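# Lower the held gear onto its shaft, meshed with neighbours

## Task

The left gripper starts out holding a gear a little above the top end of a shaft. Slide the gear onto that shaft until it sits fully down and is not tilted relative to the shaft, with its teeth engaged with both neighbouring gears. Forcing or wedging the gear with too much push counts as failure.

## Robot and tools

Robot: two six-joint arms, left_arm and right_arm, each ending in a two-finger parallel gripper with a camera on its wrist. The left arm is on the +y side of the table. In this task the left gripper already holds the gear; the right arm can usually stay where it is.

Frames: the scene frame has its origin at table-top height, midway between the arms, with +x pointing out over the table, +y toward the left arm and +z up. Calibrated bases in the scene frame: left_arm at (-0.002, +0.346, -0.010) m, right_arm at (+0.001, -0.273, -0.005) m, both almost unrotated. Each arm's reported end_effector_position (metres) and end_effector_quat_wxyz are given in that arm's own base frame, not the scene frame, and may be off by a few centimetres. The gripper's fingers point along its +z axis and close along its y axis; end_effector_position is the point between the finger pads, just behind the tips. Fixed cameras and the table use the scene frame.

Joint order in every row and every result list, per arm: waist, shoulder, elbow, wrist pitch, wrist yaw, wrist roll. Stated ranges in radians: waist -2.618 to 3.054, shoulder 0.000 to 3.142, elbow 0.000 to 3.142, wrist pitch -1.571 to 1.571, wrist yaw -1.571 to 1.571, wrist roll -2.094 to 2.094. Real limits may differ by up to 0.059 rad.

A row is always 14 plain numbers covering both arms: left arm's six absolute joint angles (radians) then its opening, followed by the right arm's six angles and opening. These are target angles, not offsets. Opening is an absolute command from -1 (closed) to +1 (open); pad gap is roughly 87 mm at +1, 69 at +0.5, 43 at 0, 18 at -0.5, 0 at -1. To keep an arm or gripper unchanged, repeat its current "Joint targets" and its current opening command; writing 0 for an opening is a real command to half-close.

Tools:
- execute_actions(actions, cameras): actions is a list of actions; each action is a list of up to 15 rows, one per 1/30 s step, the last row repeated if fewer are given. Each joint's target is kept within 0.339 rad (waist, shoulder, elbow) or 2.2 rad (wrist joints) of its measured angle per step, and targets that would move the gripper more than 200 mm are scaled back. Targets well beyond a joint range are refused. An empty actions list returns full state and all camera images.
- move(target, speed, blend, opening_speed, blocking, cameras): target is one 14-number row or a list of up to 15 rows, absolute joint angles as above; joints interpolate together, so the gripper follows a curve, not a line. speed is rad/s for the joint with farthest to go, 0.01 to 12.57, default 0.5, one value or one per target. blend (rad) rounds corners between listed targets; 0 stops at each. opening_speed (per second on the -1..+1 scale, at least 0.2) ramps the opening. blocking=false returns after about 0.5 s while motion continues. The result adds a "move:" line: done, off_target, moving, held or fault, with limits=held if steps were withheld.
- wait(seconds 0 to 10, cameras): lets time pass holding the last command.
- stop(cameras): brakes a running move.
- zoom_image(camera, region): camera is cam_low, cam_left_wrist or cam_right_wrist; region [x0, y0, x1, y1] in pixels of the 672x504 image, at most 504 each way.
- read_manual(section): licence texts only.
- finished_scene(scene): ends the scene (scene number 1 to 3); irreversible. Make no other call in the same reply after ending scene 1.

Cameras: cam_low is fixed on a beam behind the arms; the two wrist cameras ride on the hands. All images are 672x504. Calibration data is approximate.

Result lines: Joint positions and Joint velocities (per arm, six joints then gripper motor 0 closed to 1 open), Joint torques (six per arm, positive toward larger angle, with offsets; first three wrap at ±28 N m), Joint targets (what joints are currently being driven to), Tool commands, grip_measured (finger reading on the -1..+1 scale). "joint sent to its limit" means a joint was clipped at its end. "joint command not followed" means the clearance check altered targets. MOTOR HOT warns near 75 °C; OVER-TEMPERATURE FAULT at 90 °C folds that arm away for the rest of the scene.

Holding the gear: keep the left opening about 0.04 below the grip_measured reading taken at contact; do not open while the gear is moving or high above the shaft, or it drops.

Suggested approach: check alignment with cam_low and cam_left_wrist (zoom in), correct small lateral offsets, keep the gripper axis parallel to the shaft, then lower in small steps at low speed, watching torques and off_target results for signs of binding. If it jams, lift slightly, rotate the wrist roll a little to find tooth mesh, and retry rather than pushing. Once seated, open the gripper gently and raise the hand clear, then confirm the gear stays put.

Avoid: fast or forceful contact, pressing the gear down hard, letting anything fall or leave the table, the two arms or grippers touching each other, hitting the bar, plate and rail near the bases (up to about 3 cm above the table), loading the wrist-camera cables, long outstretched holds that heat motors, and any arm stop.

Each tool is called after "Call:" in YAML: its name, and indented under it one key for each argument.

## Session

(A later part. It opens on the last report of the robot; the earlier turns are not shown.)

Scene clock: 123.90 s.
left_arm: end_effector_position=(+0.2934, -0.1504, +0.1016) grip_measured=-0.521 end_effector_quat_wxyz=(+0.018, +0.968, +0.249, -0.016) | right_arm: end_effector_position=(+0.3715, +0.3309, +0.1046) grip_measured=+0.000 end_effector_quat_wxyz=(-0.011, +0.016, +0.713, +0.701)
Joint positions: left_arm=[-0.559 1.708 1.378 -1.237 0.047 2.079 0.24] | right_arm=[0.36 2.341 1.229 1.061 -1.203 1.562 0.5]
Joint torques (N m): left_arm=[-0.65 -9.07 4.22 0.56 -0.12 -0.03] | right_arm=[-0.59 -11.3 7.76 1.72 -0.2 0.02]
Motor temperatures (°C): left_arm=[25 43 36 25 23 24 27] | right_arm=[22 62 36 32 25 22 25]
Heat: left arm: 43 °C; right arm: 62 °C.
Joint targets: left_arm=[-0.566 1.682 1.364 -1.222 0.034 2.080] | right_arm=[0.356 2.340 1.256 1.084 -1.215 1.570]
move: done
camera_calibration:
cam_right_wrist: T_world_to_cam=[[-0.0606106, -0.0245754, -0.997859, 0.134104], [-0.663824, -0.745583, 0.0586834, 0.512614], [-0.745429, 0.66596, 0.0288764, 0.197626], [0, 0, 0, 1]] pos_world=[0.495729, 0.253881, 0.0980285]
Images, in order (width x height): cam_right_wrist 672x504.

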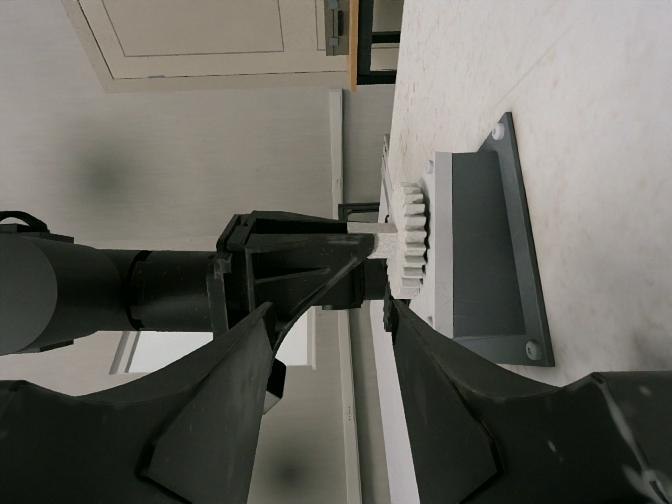

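Call:
move:
  target:
    - [-0.566,1.682,1.354,-1.212,0.034,2.080,-1,0.356,2.34,1.256,1.084,-1.215,1.57,0]
  speed: 0.05
  cameras: ["cam_right_wrist"]

Call:
zoom_image:
  camera: "cam_right_wrist"
  region: [340, 175, 440, 305]

Scene clock: 124.73 s.
left_arm: end_effector_position=(+0.2937, -0.1498, +0.1014) grip_measured=-0.521 end_effector_quat_wxyz=(+0.019, +0.968, +0.249, -0.012) | right_arm: end_effector_position=(+0.3715, +0.3309, +0.1046) grip_measured=+0.000 end_effector_quat_wxyz=(-0.011, +0.016, +0.713, +0.701)
Joint positions: left_arm=[-0.559 1.702 1.37 -1.229 0.044 2.079 0.24] | right_arm=[0.36 2.341 1.229 1.061 -1.203 1.562 0.5]
Joint torques (N m): left_arm=[-0.66 -8.53 4.1 0.59 -0.09 -0.03] | right_arm=[-0.59 -11.29 7.77 1.72 -0.2 0.02]
Motor temperatures (°C): left_arm=[25 43 36 25 23 24 27] | right_arm=[22 62 36 32 25 22 25]
Heat: left arm: 43 °C; right arm: 62 °C.
Joint targets: left_arm=[-0.566 1.682 1.354 -1.212 0.034 2.080] | right_arm=[0.356 2.340 1.256 1.084 -1.215 1.570]
move: done
camera_calibration:
cam_right_wrist: T_world_to_cam=[[-0.0606106, -0.0245754, -0.997859, 0.134104], [-0.663824, -0.745583, 0.0586834, 0.512614], [-0.745429, 0.66596, 0.0288764, 0.197626], [0, 0, 0, 1]] pos_world=[0.495729, 0.253881, 0.0980285]
Images, in order (width x height): cam_right_wrist 672x504.

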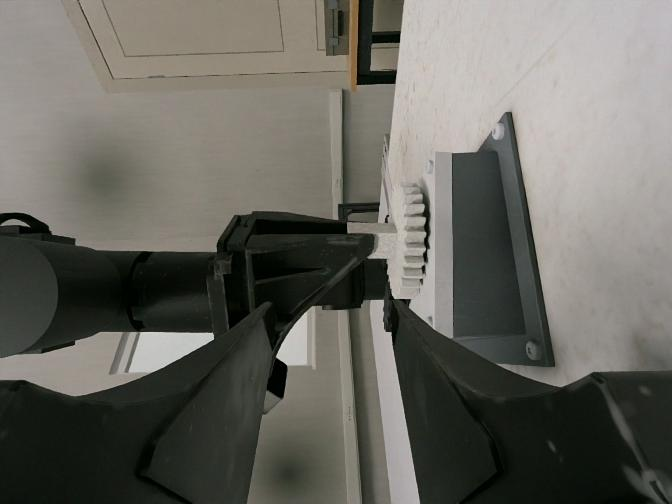

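Scaled by 3.877 from the camera's 672x504 image, which has a finer 960x720 frame.

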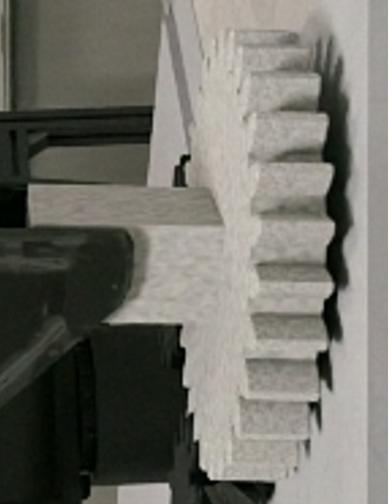

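Call:
wait:
  seconds: 0.1
  cameras: ["cam_left_wrist","cam_low"]

Call:
zoom_image:
  camera: "cam_left_wrist"
  region: [230, 70, 530, 310]

Call:
zoom_image:
  camera: "cam_low"
  region: [240, 180, 400, 300]

Scene clock: 125.03 s.
left_arm: end_effector_position=(+0.2937, -0.1498, +0.1014) grip_measured=-0.521 end_effector_quat_wxyz=(+0.019, +0.968, +0.249, -0.012) | right_arm: end_effector_position=(+0.3715, +0.3309, +0.1046) grip_measured=+0.000 end_effector_quat_wxyz=(-0.011, +0.016, +0.713, +0.701)
Joint positions: left_arm=[-0.559 1.702 1.37 -1.229 0.044 2.079 0.24] | right_arm=[0.36 2.341 1.229 1.061 -1.203 1.562 0.5]
Joint torques (N m): left_arm=[-0.65 -8.51 4.11 0.6 -0.09 -0.02] | right_arm=[-0.58 -11.3 7.76 1.72 -0.2 0.02]
Motor temperatures (°C): left_arm=[25 43 36 25 23 24 27] | right_arm=[22 62 36 32 25 22 25]
Heat: left arm: 43 °C; right arm: 62 °C.
Joint targets: left_arm=[-0.566 1.682 1.354 -1.212 0.034 2.080] | right_arm=[0.356 2.340 1.256 1.084 -1.215 1.570]
Tool commands: left_gripper/opening=-1.0 right_gripper/opening=+0.0
wait: 0.10 s; at rest from the start
camera_calibration:
cam_left_wrist: T_world_to_cam=[[-0.497196, 0.866801, -0.0380976, 0.273712], [0.550769, 0.34924, 0.75808, -0.166281], [0.67041, 0.355931, -0.651048, 0.0665582], [0, 0, 0, 1]] pos_world=[0.183049, -0.202872, 0.179814]
Images, in order (width x height): cam_low 672x504, cam_left_wrist 672x504.

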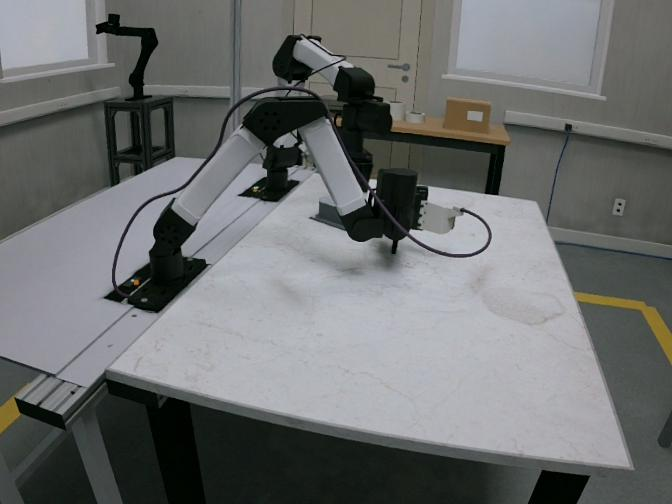

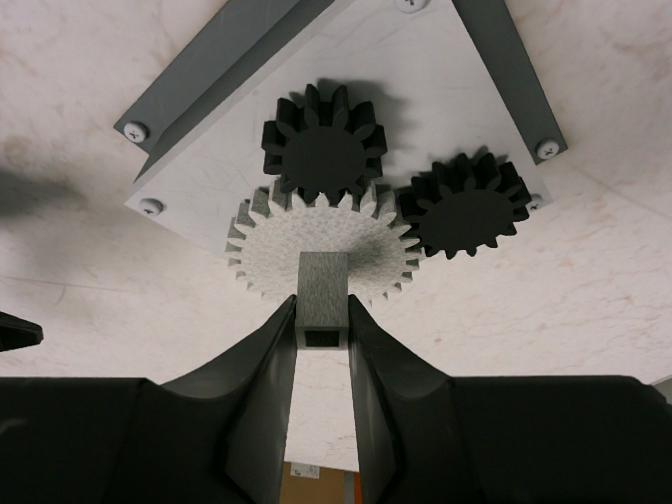

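Scaled by 1.680 from the camera's 672x504 image, which has a finer 960x720 frame.

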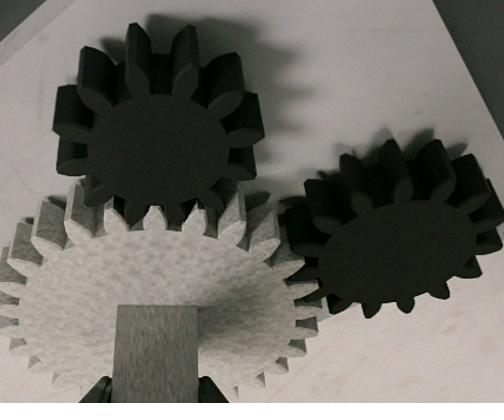

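Scaled by 3.150 from the camera's 672x504 image, which has a finer 960x720 frame.

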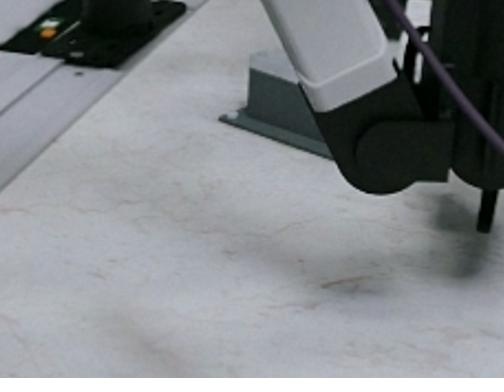

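Call:
move:
  target:
    - [-0.571,1.682,1.354,-1.212,0.022,2.080,-1,0.356,2.34,1.256,1.084,-1.215,1.57,0]
    - [-0.571,1.682,1.348,-1.210,0.022,2.066,-1,0.356,2.34,1.256,1.084,-1.215,1.57,0]
  speed: 0.06
  cameras: ["cam_right_wrist"]

Call:
zoom_image:
  camera: "cam_right_wrist"
  region: [340, 175, 440, 305]

Scene clock: 126.50 s.
left_arm: end_effector_position=(+0.2935, -0.1497, +0.1013) grip_measured=-0.521 end_effector_quat_wxyz=(+0.016, +0.969, +0.248, -0.009) | right_arm: end_effector_position=(+0.3715, +0.3309, +0.1046) grip_measured=+0.000 end_effector_quat_wxyz=(-0.011, +0.016, +0.713, +0.701)
Joint positions: left_arm=[-0.564 1.699 1.365 -1.225 0.035 2.076 0.24] | right_arm=[0.36 2.341 1.229 1.061 -1.203 1.562 0.5]
Joint torques (N m): left_arm=[-0.65 -8.27 3.97 0.59 -0.12 -0.15] | right_arm=[-0.58 -11.3 7.77 1.72 -0.2 0.02]
Motor temperatures (°C): left_arm=[25 43 36 25 23 24 27] | right_arm=[22 62 36 32 25 22 25]
Heat: left arm: 43 °C; right arm: 62 °C.
Joint targets: left_arm=[-0.571 1.682 1.348 -1.210 0.022 2.066] | right_arm=[0.356 2.340 1.256 1.084 -1.215 1.570]
move: done
camera_calibration:
cam_right_wrist: T_world_to_cam=[[-0.0606106, -0.0245754, -0.997859, 0.134104], [-0.663824, -0.745583, 0.0586834, 0.512614], [-0.745429, 0.66596, 0.0288764, 0.197626], [0, 0, 0, 1]] pos_world=[0.495729, 0.253881, 0.0980285]
Images, in order (width x height): cam_right_wrist 672x504.

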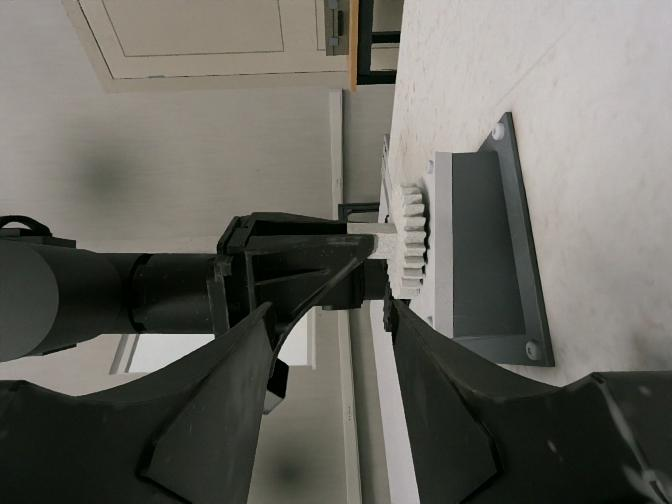

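Scaled by 3.877 from the camera's 672x504 image, which has a finer 960x720 frame.

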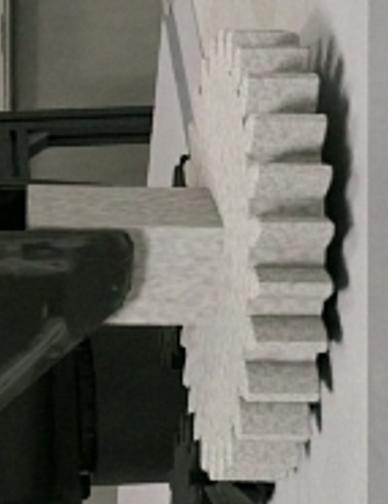

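Call:
move:
  target:
    - [-0.566,1.690,1.362,-1.222,0.035,2.072,-0.2,0.356,2.34,1.256,1.084,-1.215,1.57,0]
    - [-0.584,1.728,1.575,-1.395,0.035,2.072,-0.2,0.356,2.34,1.256,1.084,-1.215,1.57,0]
  speed: [0.1,0.25]
  opening_speed: 1.0
  cameras: ["cam_right_wrist","cam_left_wrist"]

Call:
zoom_image:
  camera: "cam_right_wrist"
  region: [340, 175, 440, 305]

Call:
zoom_image:
  camera: "cam_left_wrist"
  region: [230, 70, 530, 310]

Scene clock: 129.27 s.
left_arm: end_effector_position=(+0.3001, -0.1589, +0.1470) grip_measured=-0.200 end_effector_quat_wxyz=(+0.026, +0.970, +0.242, +0.001) | right_arm: end_effector_position=(+0.3715, +0.3309, +0.1046) grip_measured=+0.000 end_effector_quat_wxyz=(-0.011, +0.016, +0.713, +0.701)
Joint positions: left_arm=[-0.576 1.711 1.557 -1.377 0.035 2.076 0.4] | right_arm=[0.36 2.341 1.229 1.061 -1.203 1.562 0.5]
Joint torques (N m): left_arm=[-0.7 -5.64 6.8 0.32 0 -0.09] | right_arm=[-0.59 -11.3 7.77 1.72 -0.2 0.02]
Motor temperatures (°C): left_arm=[25 43 36 25 22 24 26] | right_arm=[22 62 36 32 25 22 25]
Heat: left arm: 43 °C; right arm: 62 °C.
Joint targets: left_arm=[-0.584 1.728 1.575 -1.395 0.035 2.072] | right_arm=[0.356 2.340 1.256 1.084 -1.215 1.570]
move: done
camera_calibration:
cam_left_wrist: T_world_to_cam=[[-0.48294, 0.873585, -0.0601461, 0.286597], [0.533183, 0.347852, 0.771178, -0.198063], [0.694611, 0.340364, -0.633772, 0.0828214], [0, 0, 0, 1]] pos_world=[0.186484, -0.20966, 0.222469]
cam_right_wrist: T_world_to_cam=[[-0.0606106, -0.0245754, -0.997859, 0.134104], [-0.663824, -0.745583, 0.0586834, 0.512614], [-0.745429, 0.66596, 0.0288764, 0.197626], [0, 0, 0, 1]] pos_world=[0.495729, 0.253881, 0.0980285]
Images, in order (width x height): cam_left_wrist 672x504, cam_right_wrist 672x504.

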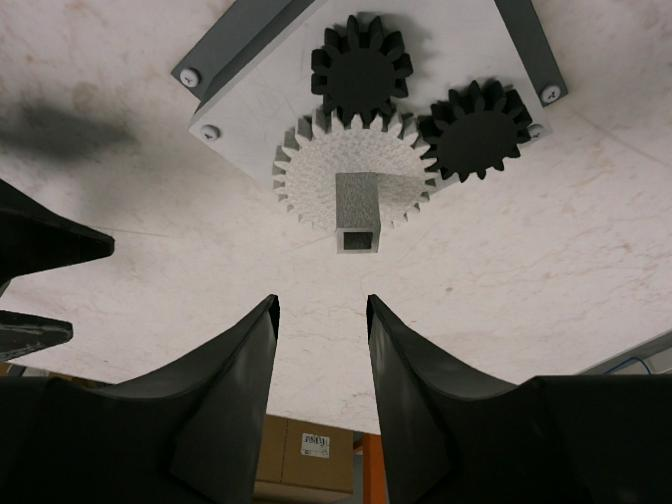

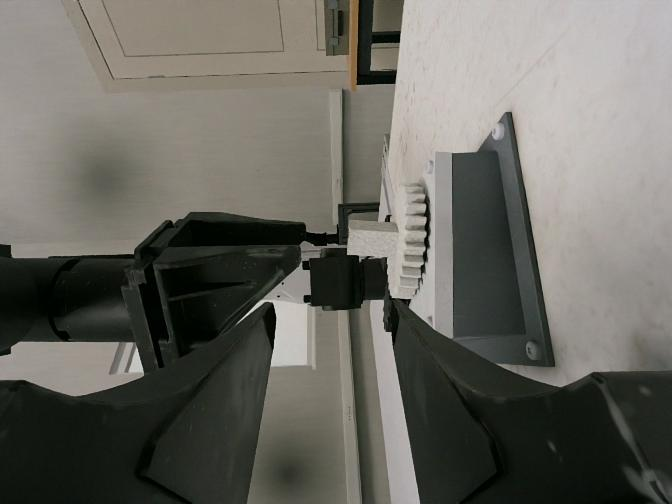

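Scaled by 3.877 from the camera's 672x504 image, which has a finer 960x720 frame.

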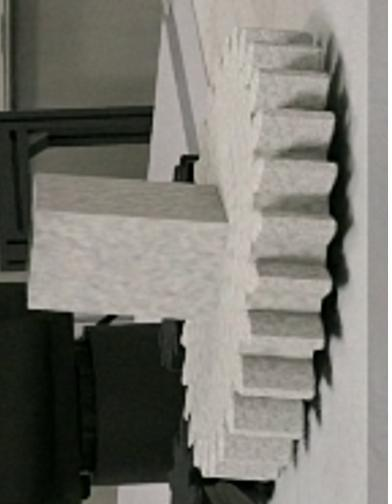

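Scaled by 1.680 from the camera's 672x504 image, which has a finer 960x720 frame.

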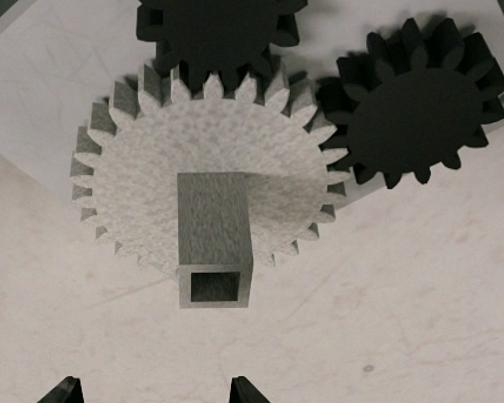

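Call:
zoom_image:
  camera: "cam_right_wrist"
  region: [380, 175, 450, 310]

Call:
zoom_image:
  camera: "cam_right_wrist"
  region: [370, 240, 450, 310]

Call:
zoom_image:
  camera: "cam_left_wrist"
  region: [300, 60, 450, 190]

Scaled by 3.733 from the camera's 672x504 image, which has a finer 960x720 frame.

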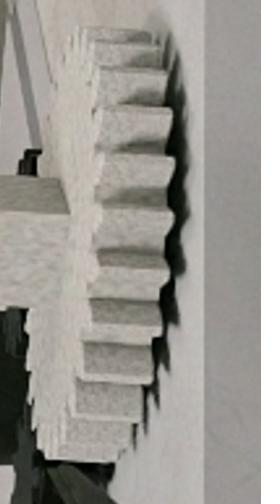

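Scaled by 6.300 from the camera's 672x504 image, which has a finer 960x720 frame.

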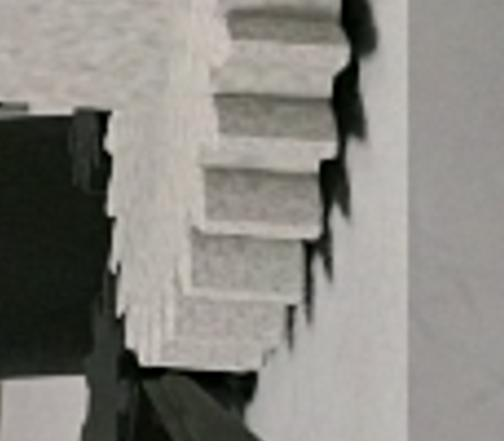

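Scaled by 3.360 from the camera's 672x504 image, which has a finer 960x720 frame.

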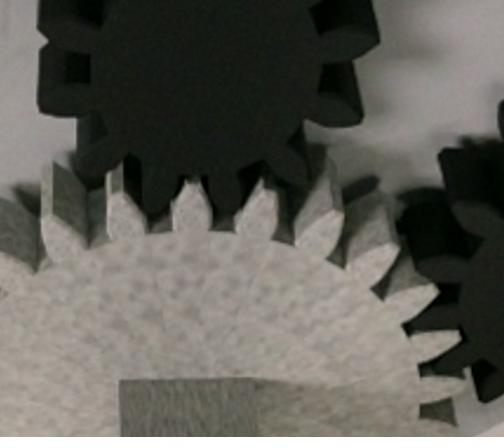

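Call:
move:
  target:
    - [-0.558,1.682,1.362,-1.219,0.035,2.072,-0.2,0.356,2.34,1.256,1.084,-1.215,1.57,0]
    - [-0.558,1.682,1.362,-1.219,0.035,2.072,-1,0.356,2.34,1.256,1.084,-1.215,1.57,0]
  speed: [0.15,0.1]
  opening_speed: 1.0
  cameras: ["cam_right_wrist","cam_left_wrist"]

Call:
zoom_image:
  camera: "cam_right_wrist"
  region: [340, 175, 440, 305]

Scene clock: 132.97 s.
left_arm: end_effector_position=(+0.2939, -0.1504, +0.0994) grip_measured=-0.521 end_effector_quat_wxyz=(+0.013, +0.969, +0.248, -0.012) | right_arm: end_effector_position=(+0.3715, +0.3309, +0.1046) grip_measured=+0.000 end_effector_quat_wxyz=(-0.011, +0.016, +0.713, +0.701)
Joint positions: left_arm=[-0.565 1.711 1.372 -1.229 0.035 2.076 0.239] | right_arm=[0.36 2.341 1.229 1.061 -1.203 1.562 0.5]
Joint torques (N m): left_arm=[0.73 -9.32 4.59 0.52 0 -0.08] | right_arm=[-0.58 -11.3 7.76 1.72 -0.2 0.02]
Motor temperatures (°C): left_arm=[25 42 36 25 22 24 26] | right_arm=[22 62 37 32 25 22 25]
Heat: left arm: 42 °C; right arm: 62 °C.
Joint targets: left_arm=[-0.558 1.682 1.362 -1.219 0.035 2.072] | right_arm=[0.356 2.340 1.256 1.084 -1.215 1.570]
move: done
camera_calibration:
cam_left_wrist: T_world_to_cam=[[-0.494313, 0.868849, -0.0275048, 0.272674], [0.553116, 0.338778, 0.761113, -0.167231], [0.67061, 0.361015, -0.648036, 0.0656593], [0, 0, 0, 1]] pos_world=[0.183253, -0.203963, 0.177331]
cam_right_wrist: T_world_to_cam=[[-0.0606106, -0.0245754, -0.997859, 0.134104], [-0.663824, -0.745583, 0.0586834, 0.512614], [-0.745429, 0.66596, 0.0288764, 0.197626], [0, 0, 0, 1]] pos_world=[0.495729, 0.253881, 0.0980285]
Images, in order (width x height): cam_left_wrist 672x504, cam_right_wrist 672x504.

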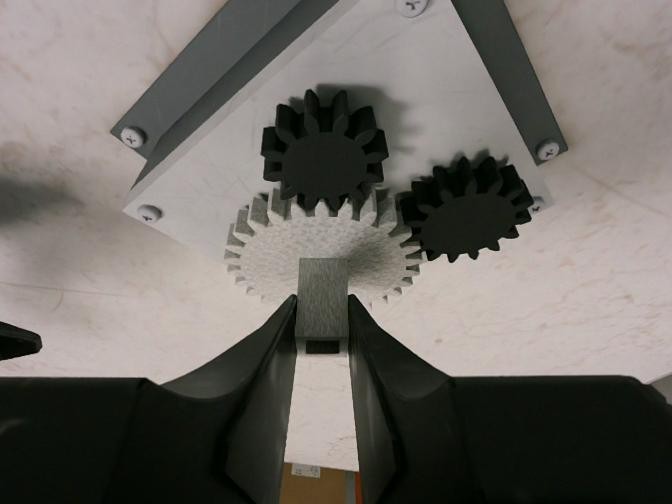

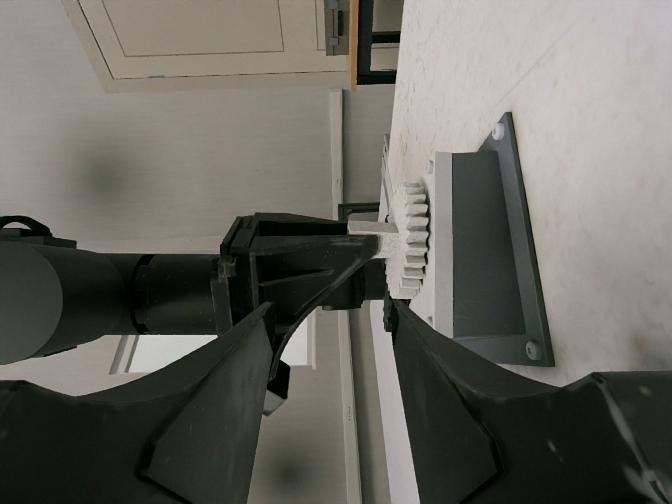

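Scaled by 3.877 from the camera's 672x504 image, which has a finer 960x720 frame.

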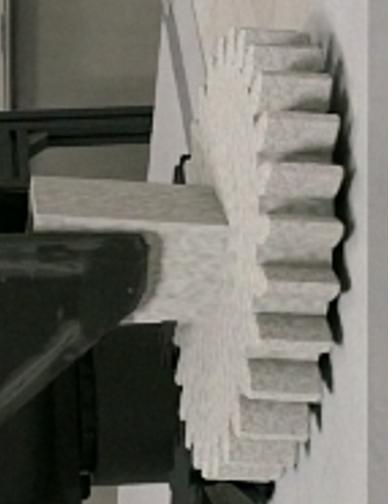

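Call:
move:
  target:
    - [-0.594,1.682,1.358,-1.215,-0.022,2.072,-1,0.356,2.34,1.256,1.084,-1.215,1.57,0]
  speed: 0.08
  cameras: ["cam_right_wrist"]

Call:
zoom_image:
  camera: "cam_right_wrist"
  region: [340, 175, 440, 305]

Scene clock: 134.13 s.
left_arm: end_effector_position=(+0.2939, -0.1503, +0.0998) grip_measured=-0.521 end_effector_quat_wxyz=(-0.002, +0.971, +0.237, +0.003) | right_arm: end_effector_position=(+0.3715, +0.3309, +0.1046) grip_measured=+0.000 end_effector_quat_wxyz=(-0.011, +0.016, +0.713, +0.701)
Joint positions: left_arm=[-0.587 1.711 1.368 -1.228 -0.007 2.076 0.239] | right_arm=[0.36 2.341 1.229 1.061 -1.203 1.562 0.5]
Joint torques (N m): left_arm=[-0.62 -9.31 4.55 0.53 -0.17 -0.09] | right_arm=[-0.58 -11.3 7.76 1.72 -0.2 0.02]
Motor temperatures (°C): left_arm=[25 42 36 25 22 24 26] | right_arm=[22 62 37 32 25 22 25]
Heat: left arm: 42 °C; right arm: 62 °C.
Joint targets: left_arm=[-0.594 1.682 1.358 -1.215 -0.022 2.072] | right_arm=[0.356 2.340 1.256 1.084 -1.215 1.570]
move: done
camera_calibration:
cam_right_wrist: T_world_to_cam=[[-0.0606106, -0.0245754, -0.997859, 0.134104], [-0.663824, -0.745583, 0.0586834, 0.512614], [-0.745429, 0.66596, 0.0288764, 0.197626], [0, 0, 0, 1]] pos_world=[0.495729, 0.253881, 0.0980285]
Images, in order (width x height): cam_right_wrist 672x504.

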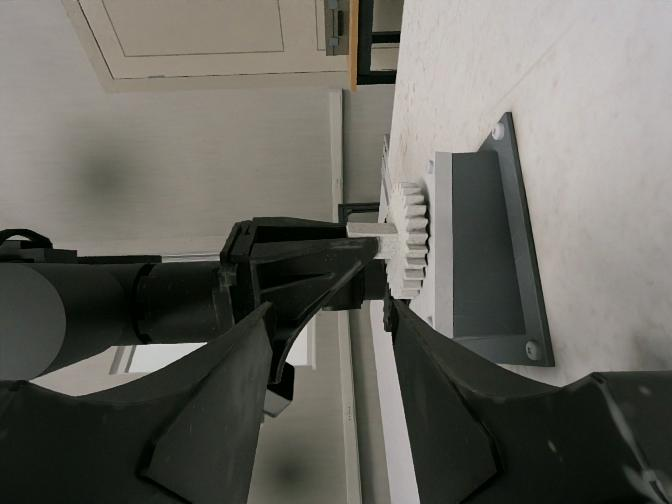

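Scaled by 3.877 from the camera's 672x504 image, which has a finer 960x720 frame.

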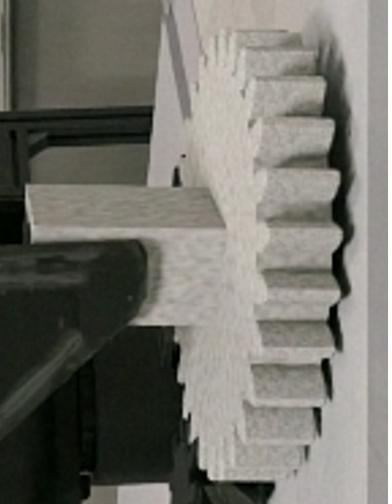

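Call:
move:
  target:
    - [-0.596,1.682,1.348,-1.205,-0.026,2.072,-1,0.356,2.34,1.256,1.084,-1.215,1.57,0]
  speed: 0.05
  cameras: ["cam_right_wrist"]

Call:
zoom_image:
  camera: "cam_right_wrist"
  region: [340, 175, 440, 305]

Scene clock: 134.97 s.
left_arm: end_effector_position=(+0.2938, -0.1504, +0.0997) grip_measured=-0.521 end_effector_quat_wxyz=(-0.002, +0.972, +0.236, +0.006) | right_arm: end_effector_position=(+0.3715, +0.3309, +0.1046) grip_measured=+0.000 end_effector_quat_wxyz=(-0.011, +0.016, +0.713, +0.701)
Joint positions: left_arm=[-0.59 1.706 1.361 -1.221 -0.011 2.076 0.239] | right_arm=[0.36 2.341 1.229 1.061 -1.203 1.562 0.5]
Joint torques (N m): left_arm=[-0.58 -8.9 4.29 0.58 -0.16 -0.08] | right_arm=[-0.57 -11.3 7.76 1.72 -0.2 0.02]
Motor temperatures (°C): left_arm=[25 43 36 25 22 24 26] | right_arm=[22 62 37 32 25 22 25]
Heat: left arm: 43 °C; right arm: 62 °C.
Joint targets: left_arm=[-0.596 1.682 1.348 -1.205 -0.026 2.072] | right_arm=[0.356 2.340 1.256 1.084 -1.215 1.570]
move: done
camera_calibration:
cam_right_wrist: T_world_to_cam=[[-0.0606106, -0.0245754, -0.997859, 0.134104], [-0.663824, -0.745583, 0.0586834, 0.512614], [-0.745429, 0.66596, 0.0288764, 0.197626], [0, 0, 0, 1]] pos_world=[0.495729, 0.253881, 0.0980285]
Images, in order (width x height): cam_right_wrist 672x504.

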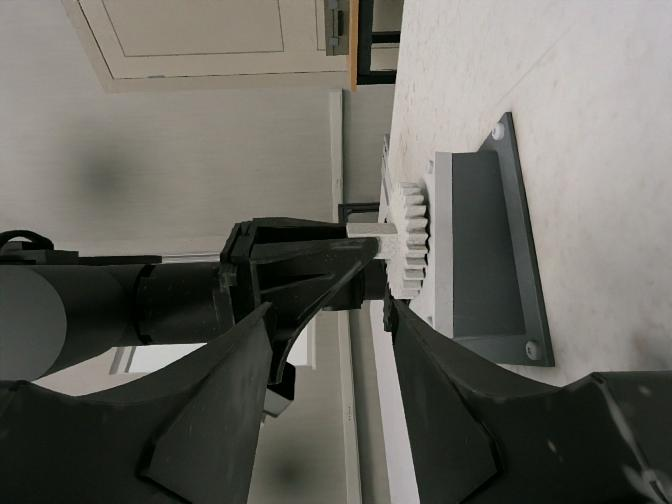

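Scaled by 3.877 from the camera's 672x504 image, which has a finer 960x720 frame.

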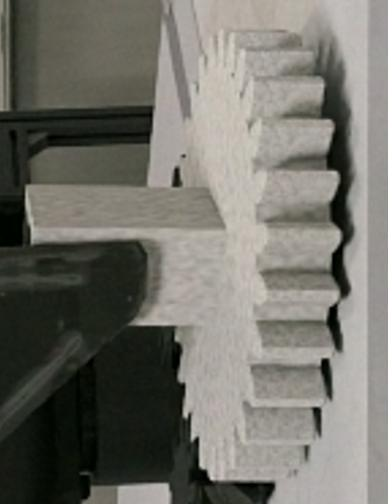

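Call:
move:
  target:
    - [-0.592,1.690,1.360,-1.217,-0.016,2.072,-0.2,0.356,2.34,1.256,1.084,-1.215,1.57,0]
    - [-0.592,1.728,1.575,-1.395,-0.016,2.072,-0.2,0.356,2.34,1.256,1.084,-1.215,1.57,0]
  speed: [0.1,0.25]
  opening_speed: 1.0
  cameras: ["cam_right_wrist","cam_left_wrist"]

Call:
zoom_image:
  camera: "cam_right_wrist"
  region: [340, 175, 440, 305]

Call:
zoom_image:
  camera: "cam_left_wrist"
  region: [300, 60, 450, 190]

Scene clock: 137.70 s.
left_arm: end_effector_position=(+0.3026, -0.1561, +0.1484) grip_measured=-0.200 end_effector_quat_wxyz=(+0.010, +0.972, +0.236, +0.018) | right_arm: end_effector_position=(+0.3715, +0.3309, +0.1046) grip_measured=+0.000 end_effector_quat_wxyz=(-0.011, +0.016, +0.713, +0.701)
Joint positions: left_arm=[-0.59 1.712 1.557 -1.377 -0.012 2.076 0.4] | right_arm=[0.36 2.341 1.229 1.061 -1.203 1.562 0.5]
Joint torques (N m): left_arm=[-0.18 -5.76 6.75 0.33 -0.07 -0.09] | right_arm=[-0.58 -11.3 7.77 1.72 -0.2 0.02]
Motor temperatures (°C): left_arm=[25 43 36 25 22 24 26] | right_arm=[22 63 37 32 25 22 25]
Heat: left arm: 43 °C; right arm: 63 °C.
Joint targets: left_arm=[-0.592 1.728 1.575 -1.395 -0.016 2.072] | right_arm=[0.356 2.340 1.256 1.084 -1.215 1.570]
move: done
camera_calibration:
cam_left_wrist: T_world_to_cam=[[-0.471645, 0.880994, -0.0374241, 0.279782], [0.517223, 0.310773, 0.797434, -0.20625], [0.714164, 0.356749, -0.602245, 0.0729839], [0, 0, 0, 1]] pos_world=[0.186513, -0.208426, 0.218895]
cam_right_wrist: T_world_to_cam=[[-0.0606106, -0.0245754, -0.997859, 0.134104], [-0.663824, -0.745583, 0.0586834, 0.512614], [-0.745429, 0.66596, 0.0288764, 0.197626], [0, 0, 0, 1]] pos_world=[0.495729, 0.253881, 0.0980285]
Images, in order (width x height): cam_left_wrist 672x504, cam_right_wrist 672x504.

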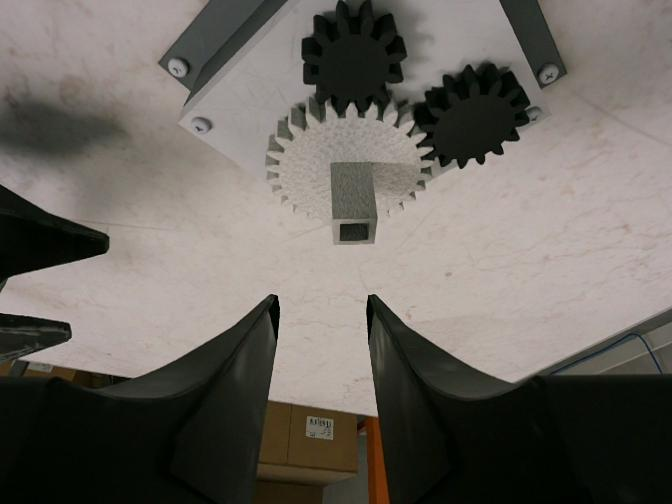

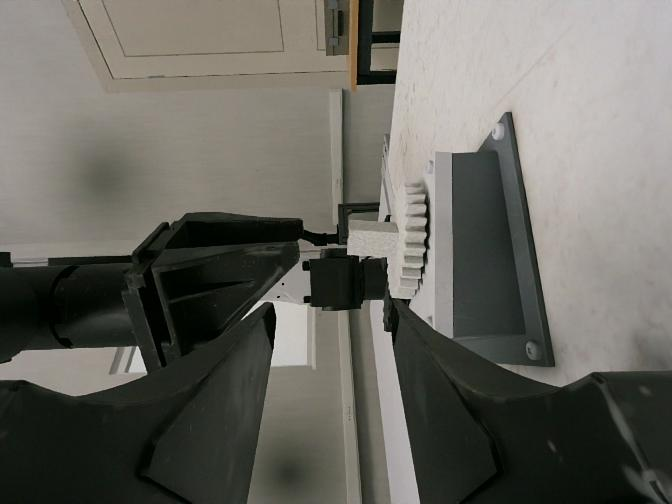

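Scaled by 3.877 from the camera's 672x504 image, which has a finer 960x720 frame.

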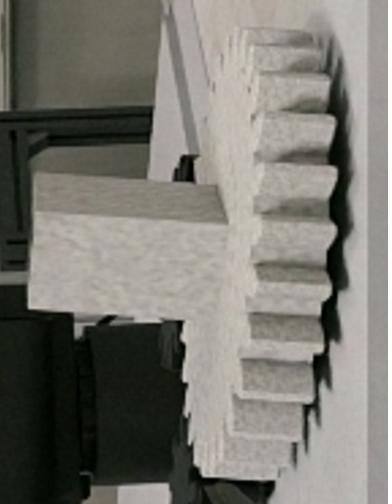

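Scaled by 3.360 from the camera's 672x504 image, which has a finer 960x720 frame.

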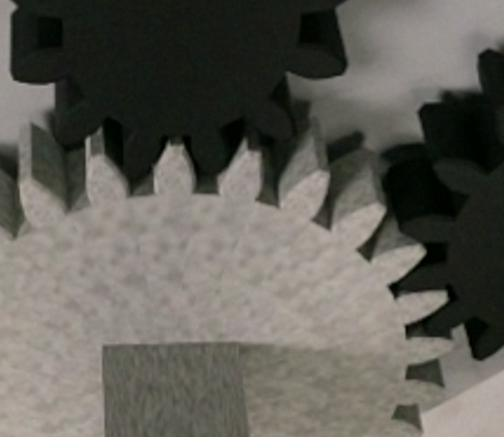

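Call:
move:
  target:
    - [-0.570,1.728,1.575,-1.42,-0.016,2.072,-0.2,0.356,2.34,1.256,1.084,-1.215,1.57,0]
    - [-0.592,1.685,1.356,-1.213,-0.006,2.072,-0.2,0.356,2.34,1.256,1.084,-1.215,1.57,0]
    - [-0.592,1.685,1.356,-1.213,-0.006,2.072,-1,0.356,2.34,1.256,1.084,-1.215,1.57,0]
  speed: [0.15,0.15,0.1]
  opening_speed: 1.0
  cameras: ["cam_right_wrist","cam_left_wrist"]

Call:
zoom_image:
  camera: "cam_right_wrist"
  region: [340, 175, 440, 305]

Scene clock: 142.83 s.
left_arm: end_effector_position=(+0.2955, -0.1494, +0.0992) grip_measured=-0.513 end_effector_quat_wxyz=(-0.002, +0.971, +0.238, +0.005) | right_arm: end_effector_position=(+0.3715, +0.3309, +0.1046) grip_measured=+0.000 end_effector_quat_wxyz=(-0.011, +0.016, +0.713, +0.701)
Joint positions: left_arm=[-0.584 1.711 1.365 -1.221 -0.011 2.076 0.243] | right_arm=[0.36 2.341 1.229 1.061 -1.203 1.562 0.5]
Joint torques (N m): left_arm=[-0.72 -9.14 4.56 0.51 0.02 -0.08] | right_arm=[-0.58 -11.29 7.77 1.72 -0.2 0.03]
Motor temperatures (°C): left_arm=[25 43 36 25 22 24 26] | right_arm=[22 63 37 32 25 22 25]
Heat: left arm: 43 °C; right arm: 63 °C.
Joint targets: left_arm=[-0.592 1.685 1.356 -1.213 -0.006 2.072] | right_arm=[0.356 2.340 1.256 1.084 -1.215 1.570]
move: done
camera_calibration:
cam_left_wrist: T_world_to_cam=[[-0.476978, 0.878891, -0.00654691, 0.266936], [0.53933, 0.298562, 0.78739, -0.172828], [0.693985, 0.372037, -0.61642, 0.0556821], [0, 0, 0, 1]] pos_world=[0.181891, -0.203723, 0.172154]
cam_right_wrist: T_world_to_cam=[[-0.0606106, -0.0245754, -0.997859, 0.134104], [-0.663824, -0.745583, 0.0586834, 0.512614], [-0.745429, 0.66596, 0.0288764, 0.197626], [0, 0, 0, 1]] pos_world=[0.495729, 0.253881, 0.0980285]
Images, in order (width x height): cam_left_wrist 672x504, cam_right_wrist 672x504.

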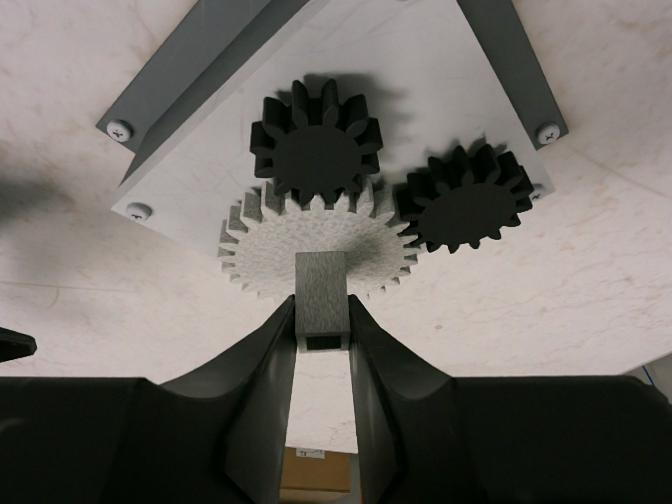

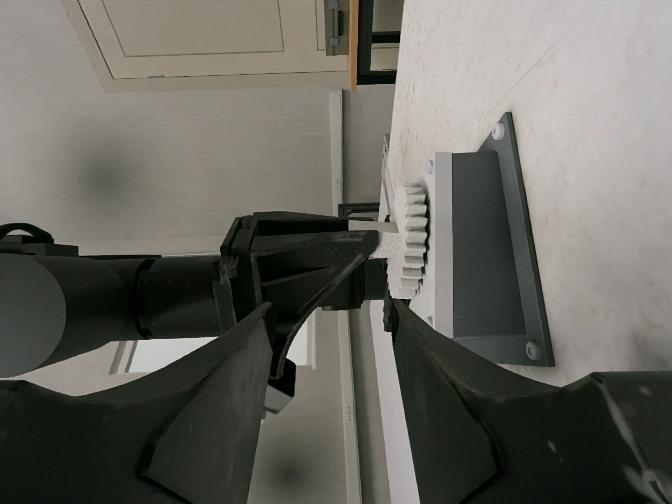

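Scaled by 3.877 from the camera's 672x504 image, which has a finer 960x720 frame.

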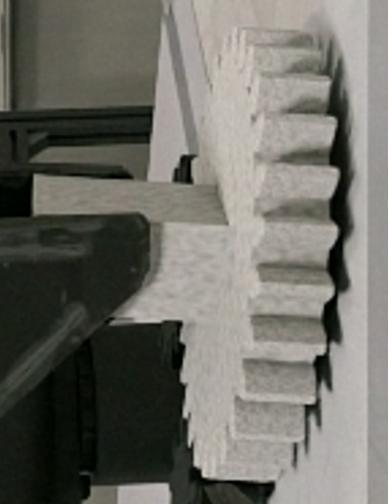

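Call:
move:
  target:
    - [-0.615,1.685,1.354,-1.211,-0.068,2.072,-1,0.356,2.34,1.256,1.084,-1.215,1.57,0]
    - [-0.615,1.685,1.344,-1.201,-0.068,2.072,-1,0.356,2.34,1.256,1.084,-1.215,1.57,0]
  speed: 0.07
  cameras: ["cam_right_wrist","cam_left_wrist"]

Call:
zoom_image:
  camera: "cam_right_wrist"
  region: [340, 175, 440, 305]

Call:
zoom_image:
  camera: "cam_left_wrist"
  region: [230, 70, 530, 310]

Scene clock: 144.83 s.
left_arm: end_effector_position=(+0.2958, -0.1492, +0.0997) grip_measured=-0.513 end_effector_quat_wxyz=(-0.018, +0.973, +0.227, +0.022) | right_arm: end_effector_position=(+0.3715, +0.3309, +0.1046) grip_measured=+0.000 end_effector_quat_wxyz=(-0.011, +0.016, +0.713, +0.701)
Joint positions: left_arm=[-0.608 1.709 1.357 -1.215 -0.057 2.076 0.243] | right_arm=[0.36 2.341 1.229 1.061 -1.203 1.562 0.5]
Joint torques (N m): left_arm=[-0.64 -8.94 4.29 0.56 -0.15 -0.08] | right_arm=[-0.58 -11.3 7.77 1.72 -0.2 0.02]
Motor temperatures (°C): left_arm=[25 43 36 25 22 24 26] | right_arm=[22 63 37 32 25 22 25]
Heat: left arm: 43 °C; right arm: 63 °C.
Joint targets: left_arm=[-0.615 1.685 1.344 -1.201 -0.068 2.072] | right_arm=[0.356 2.340 1.256 1.084 -1.215 1.570]
move: done
camera_calibration:
cam_left_wrist: T_world_to_cam=[[-0.456634, 0.889519, 0.0155338, 0.260195], [0.525297, 0.255487, 0.811659, -0.178211], [0.718017, 0.378791, -0.583925, 0.046368], [0, 0, 0, 1]] pos_world=[0.179134, -0.203481, 0.16768]
cam_right_wrist: T_world_to_cam=[[-0.0606106, -0.0245754, -0.997859, 0.134104], [-0.663824, -0.745583, 0.0586834, 0.512614], [-0.745429, 0.66596, 0.0288764, 0.197626], [0, 0, 0, 1]] pos_world=[0.495729, 0.253881, 0.0980285]
Images, in order (width x height): cam_left_wrist 672x504, cam_right_wrist 672x504.

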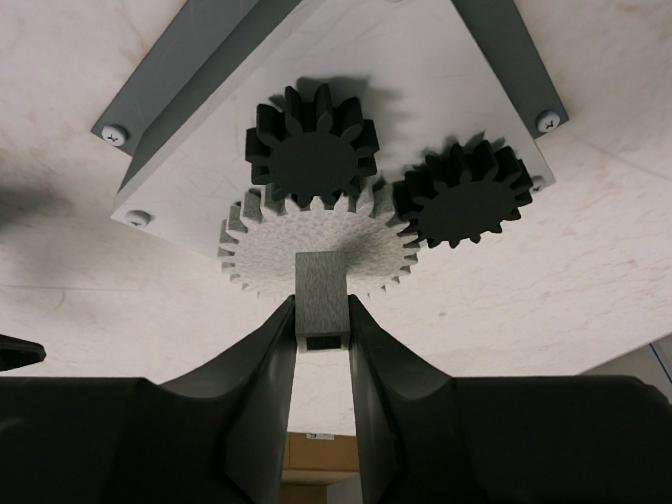

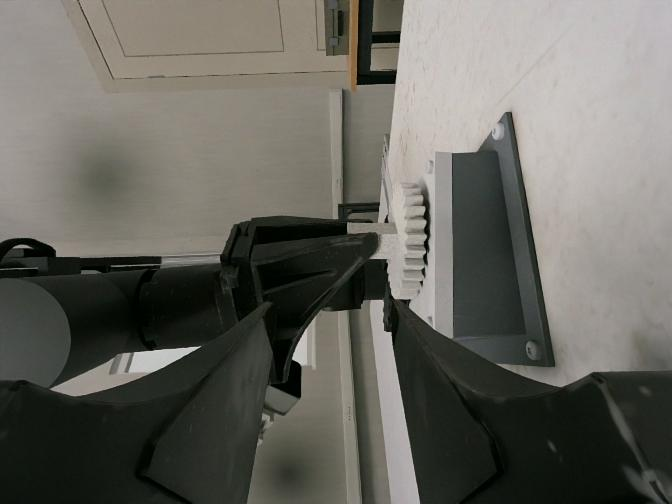

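Scaled by 3.877 from the camera's 672x504 image, which has a finer 960x720 frame.

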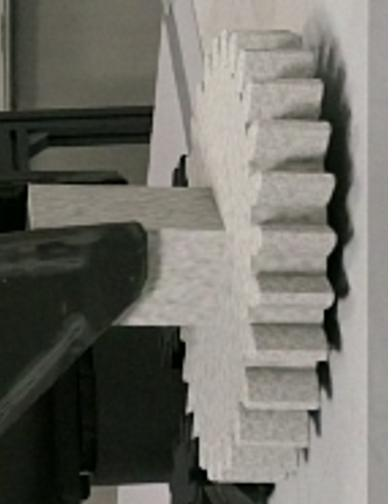

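Scaled by 1.680 from the camera's 672x504 image, which has a finer 960x720 frame.

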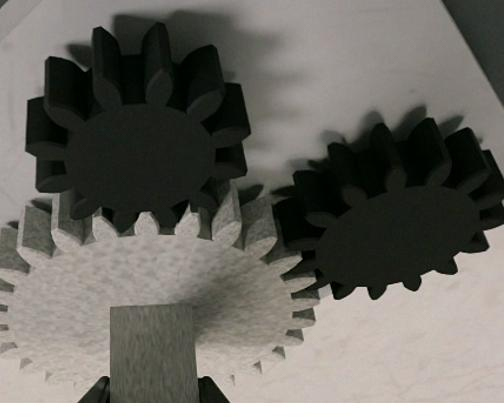

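Call:
move:
  target:
    - [-0.610,1.680,1.334,-1.192,-0.056,2.072,-1,0.356,2.34,1.256,1.084,-1.215,1.57,0]
  speed: 0.05
  cameras: ["cam_right_wrist"]

Call:
zoom_image:
  camera: "cam_right_wrist"
  region: [340, 175, 440, 305]

Scene clock: 145.70 s.
left_arm: end_effector_position=(+0.2960, -0.1492, +0.0997) grip_measured=-0.516 end_effector_quat_wxyz=(-0.015, +0.973, +0.227, +0.025) | right_arm: end_effector_position=(+0.3715, +0.3309, +0.1046) grip_measured=+0.000 end_effector_quat_wxyz=(-0.011, +0.016, +0.713, +0.701)
Joint positions: left_arm=[-0.608 1.702 1.348 -1.205 -0.057 2.076 0.242] | right_arm=[0.36 2.341 1.229 1.061 -1.203 1.562 0.5]
Joint torques (N m): left_arm=[-0.16 -8.75 4.23 0.56 -0.04 -0.08] | right_arm=[-0.59 -11.3 7.79 1.72 -0.2 0.02]
Motor temperatures (°C): left_arm=[25 43 36 25 22 24 26] | right_arm=[22 63 37 32 25 22 25]
Heat: left arm: 43 °C; right arm: 63 °C.
Joint targets: left_arm=[-0.610 1.680 1.334 -1.192 -0.056 2.072] | right_arm=[0.356 2.340 1.256 1.084 -1.215 1.570]
move: done
camera_calibration:
cam_right_wrist: T_world_to_cam=[[-0.0606106, -0.0245754, -0.997859, 0.134104], [-0.663824, -0.745583, 0.0586834, 0.512614], [-0.745429, 0.66596, 0.0288764, 0.197626], [0, 0, 0, 1]] pos_world=[0.495729, 0.253881, 0.0980285]
Images, in order (width x height): cam_right_wrist 672x504.

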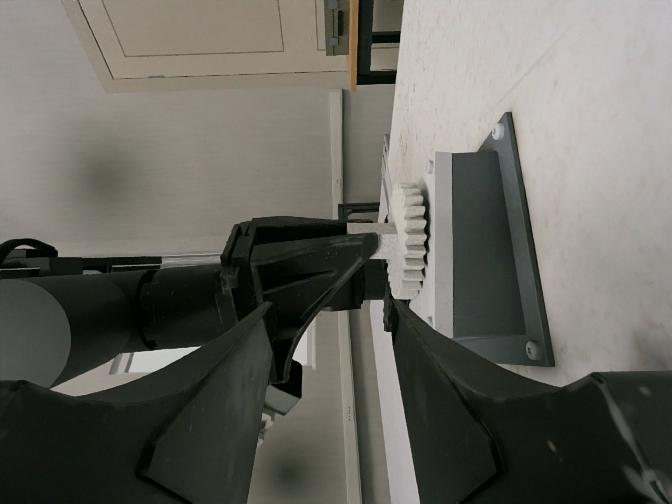

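Scaled by 3.877 from the camera's 672x504 image, which has a finer 960x720 frame.

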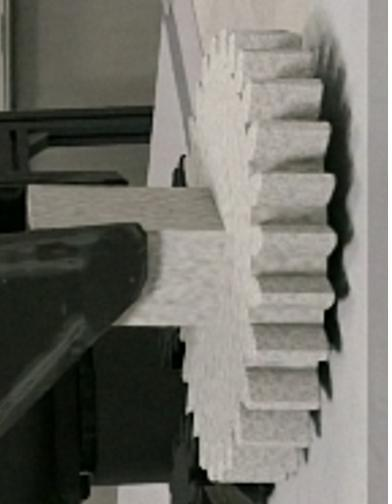

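Call:
wait:
  seconds: 0.05
  cameras: ["cam_left_wrist"]

Call:
zoom_image:
  camera: "cam_left_wrist"
  region: [210, 180, 330, 310]

Call:
zoom_image:
  camera: "cam_left_wrist"
  region: [310, 180, 430, 310]

Call:
zoom_image:
  camera: "cam_left_wrist"
  region: [235, 75, 390, 215]

Call:
zoom_image:
  camera: "cam_left_wrist"
  region: [390, 120, 540, 260]

Scene clock: 146.13 s.
left_arm: end_effector_position=(+0.2960, -0.1492, +0.0997) grip_measured=-0.516 end_effector_quat_wxyz=(-0.015, +0.973, +0.227, +0.025) | right_arm: end_effector_position=(+0.3715, +0.3309, +0.1046) grip_measured=+0.000 end_effector_quat_wxyz=(-0.011, +0.016, +0.713, +0.701)
Joint positions: left_arm=[-0.608 1.702 1.348 -1.205 -0.057 2.076 0.242] | right_arm=[0.36 2.341 1.229 1.061 -1.203 1.562 0.5]
Joint torques (N m): left_arm=[-0.16 -8.75 4.22 0.57 -0.04 -0.08] | right_arm=[-0.57 -11.32 7.77 1.72 -0.2 0.02]
Motor temperatures (°C): left_arm=[25 43 36 25 22 24 26] | right_arm=[22 63 37 32 25 22 25]
Heat: left arm: 43 °C; right arm: 63 °C.
Joint targets: left_arm=[-0.610 1.680 1.334 -1.192 -0.056 2.072] | right_arm=[0.356 2.340 1.256 1.084 -1.215 1.570]
Tool commands: left_gripper/opening=-1.0 right_gripper/opening=+0.0
wait: 0.07 s; at rest from the start
camera_calibration:
cam_left_wrist: T_world_to_cam=[[-0.456732, 0.889565, 0.00842224, 0.261107], [0.519909, 0.259232, 0.813937, -0.176263], [0.721866, 0.37613, -0.580892, 0.0444119], [0, 0, 0, 1]] pos_world=[0.178837, -0.203283, 0.167067]
Images, in order (width x height): cam_left_wrist 672x504.

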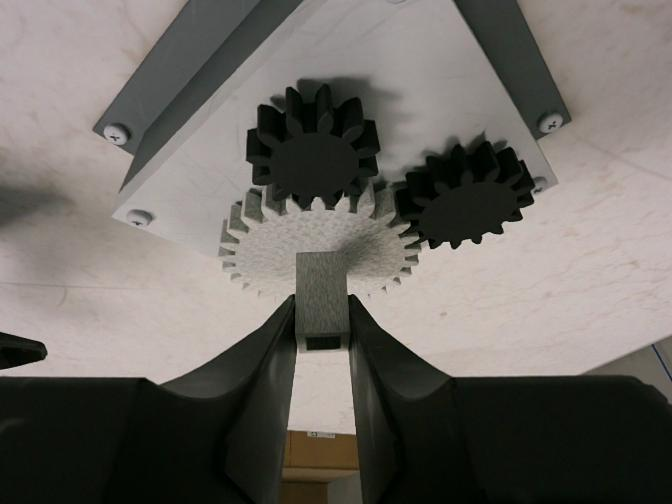

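Scaled by 3.877 from the camera's 672x504 image, which has a finer 960x720 frame.

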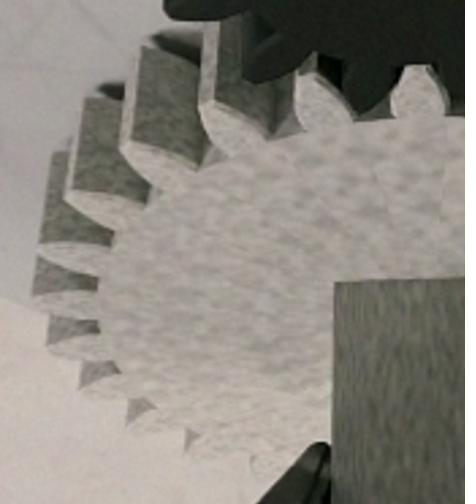

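Scaled by 3.877 from the camera's 672x504 image, which has a finer 960x720 frame.

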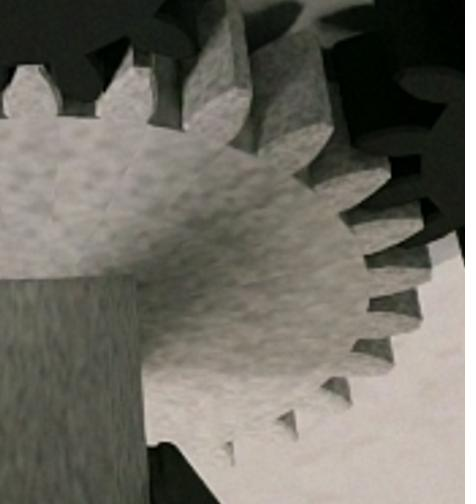

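Scaled by 3.252 from the camera's 672x504 image, which has a finer 960x720 frame.

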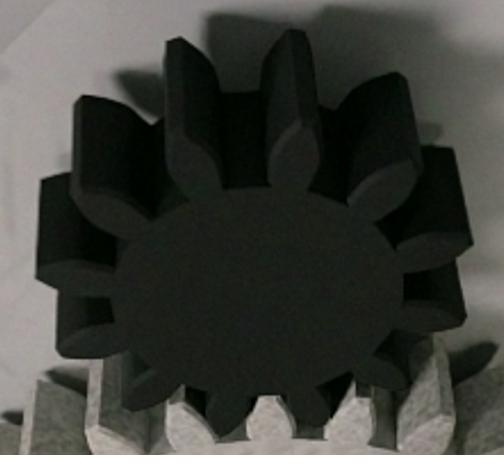

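Scaled by 3.360 from the camera's 672x504 image, which has a finer 960x720 frame.

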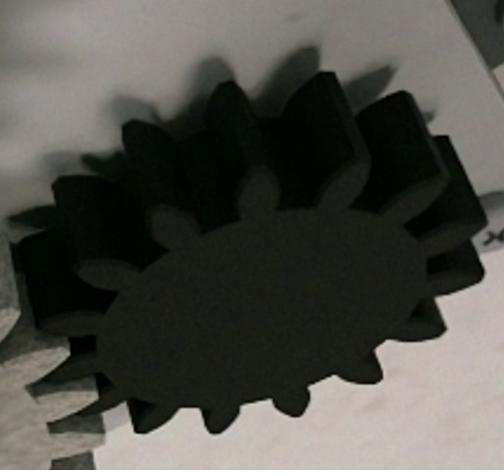

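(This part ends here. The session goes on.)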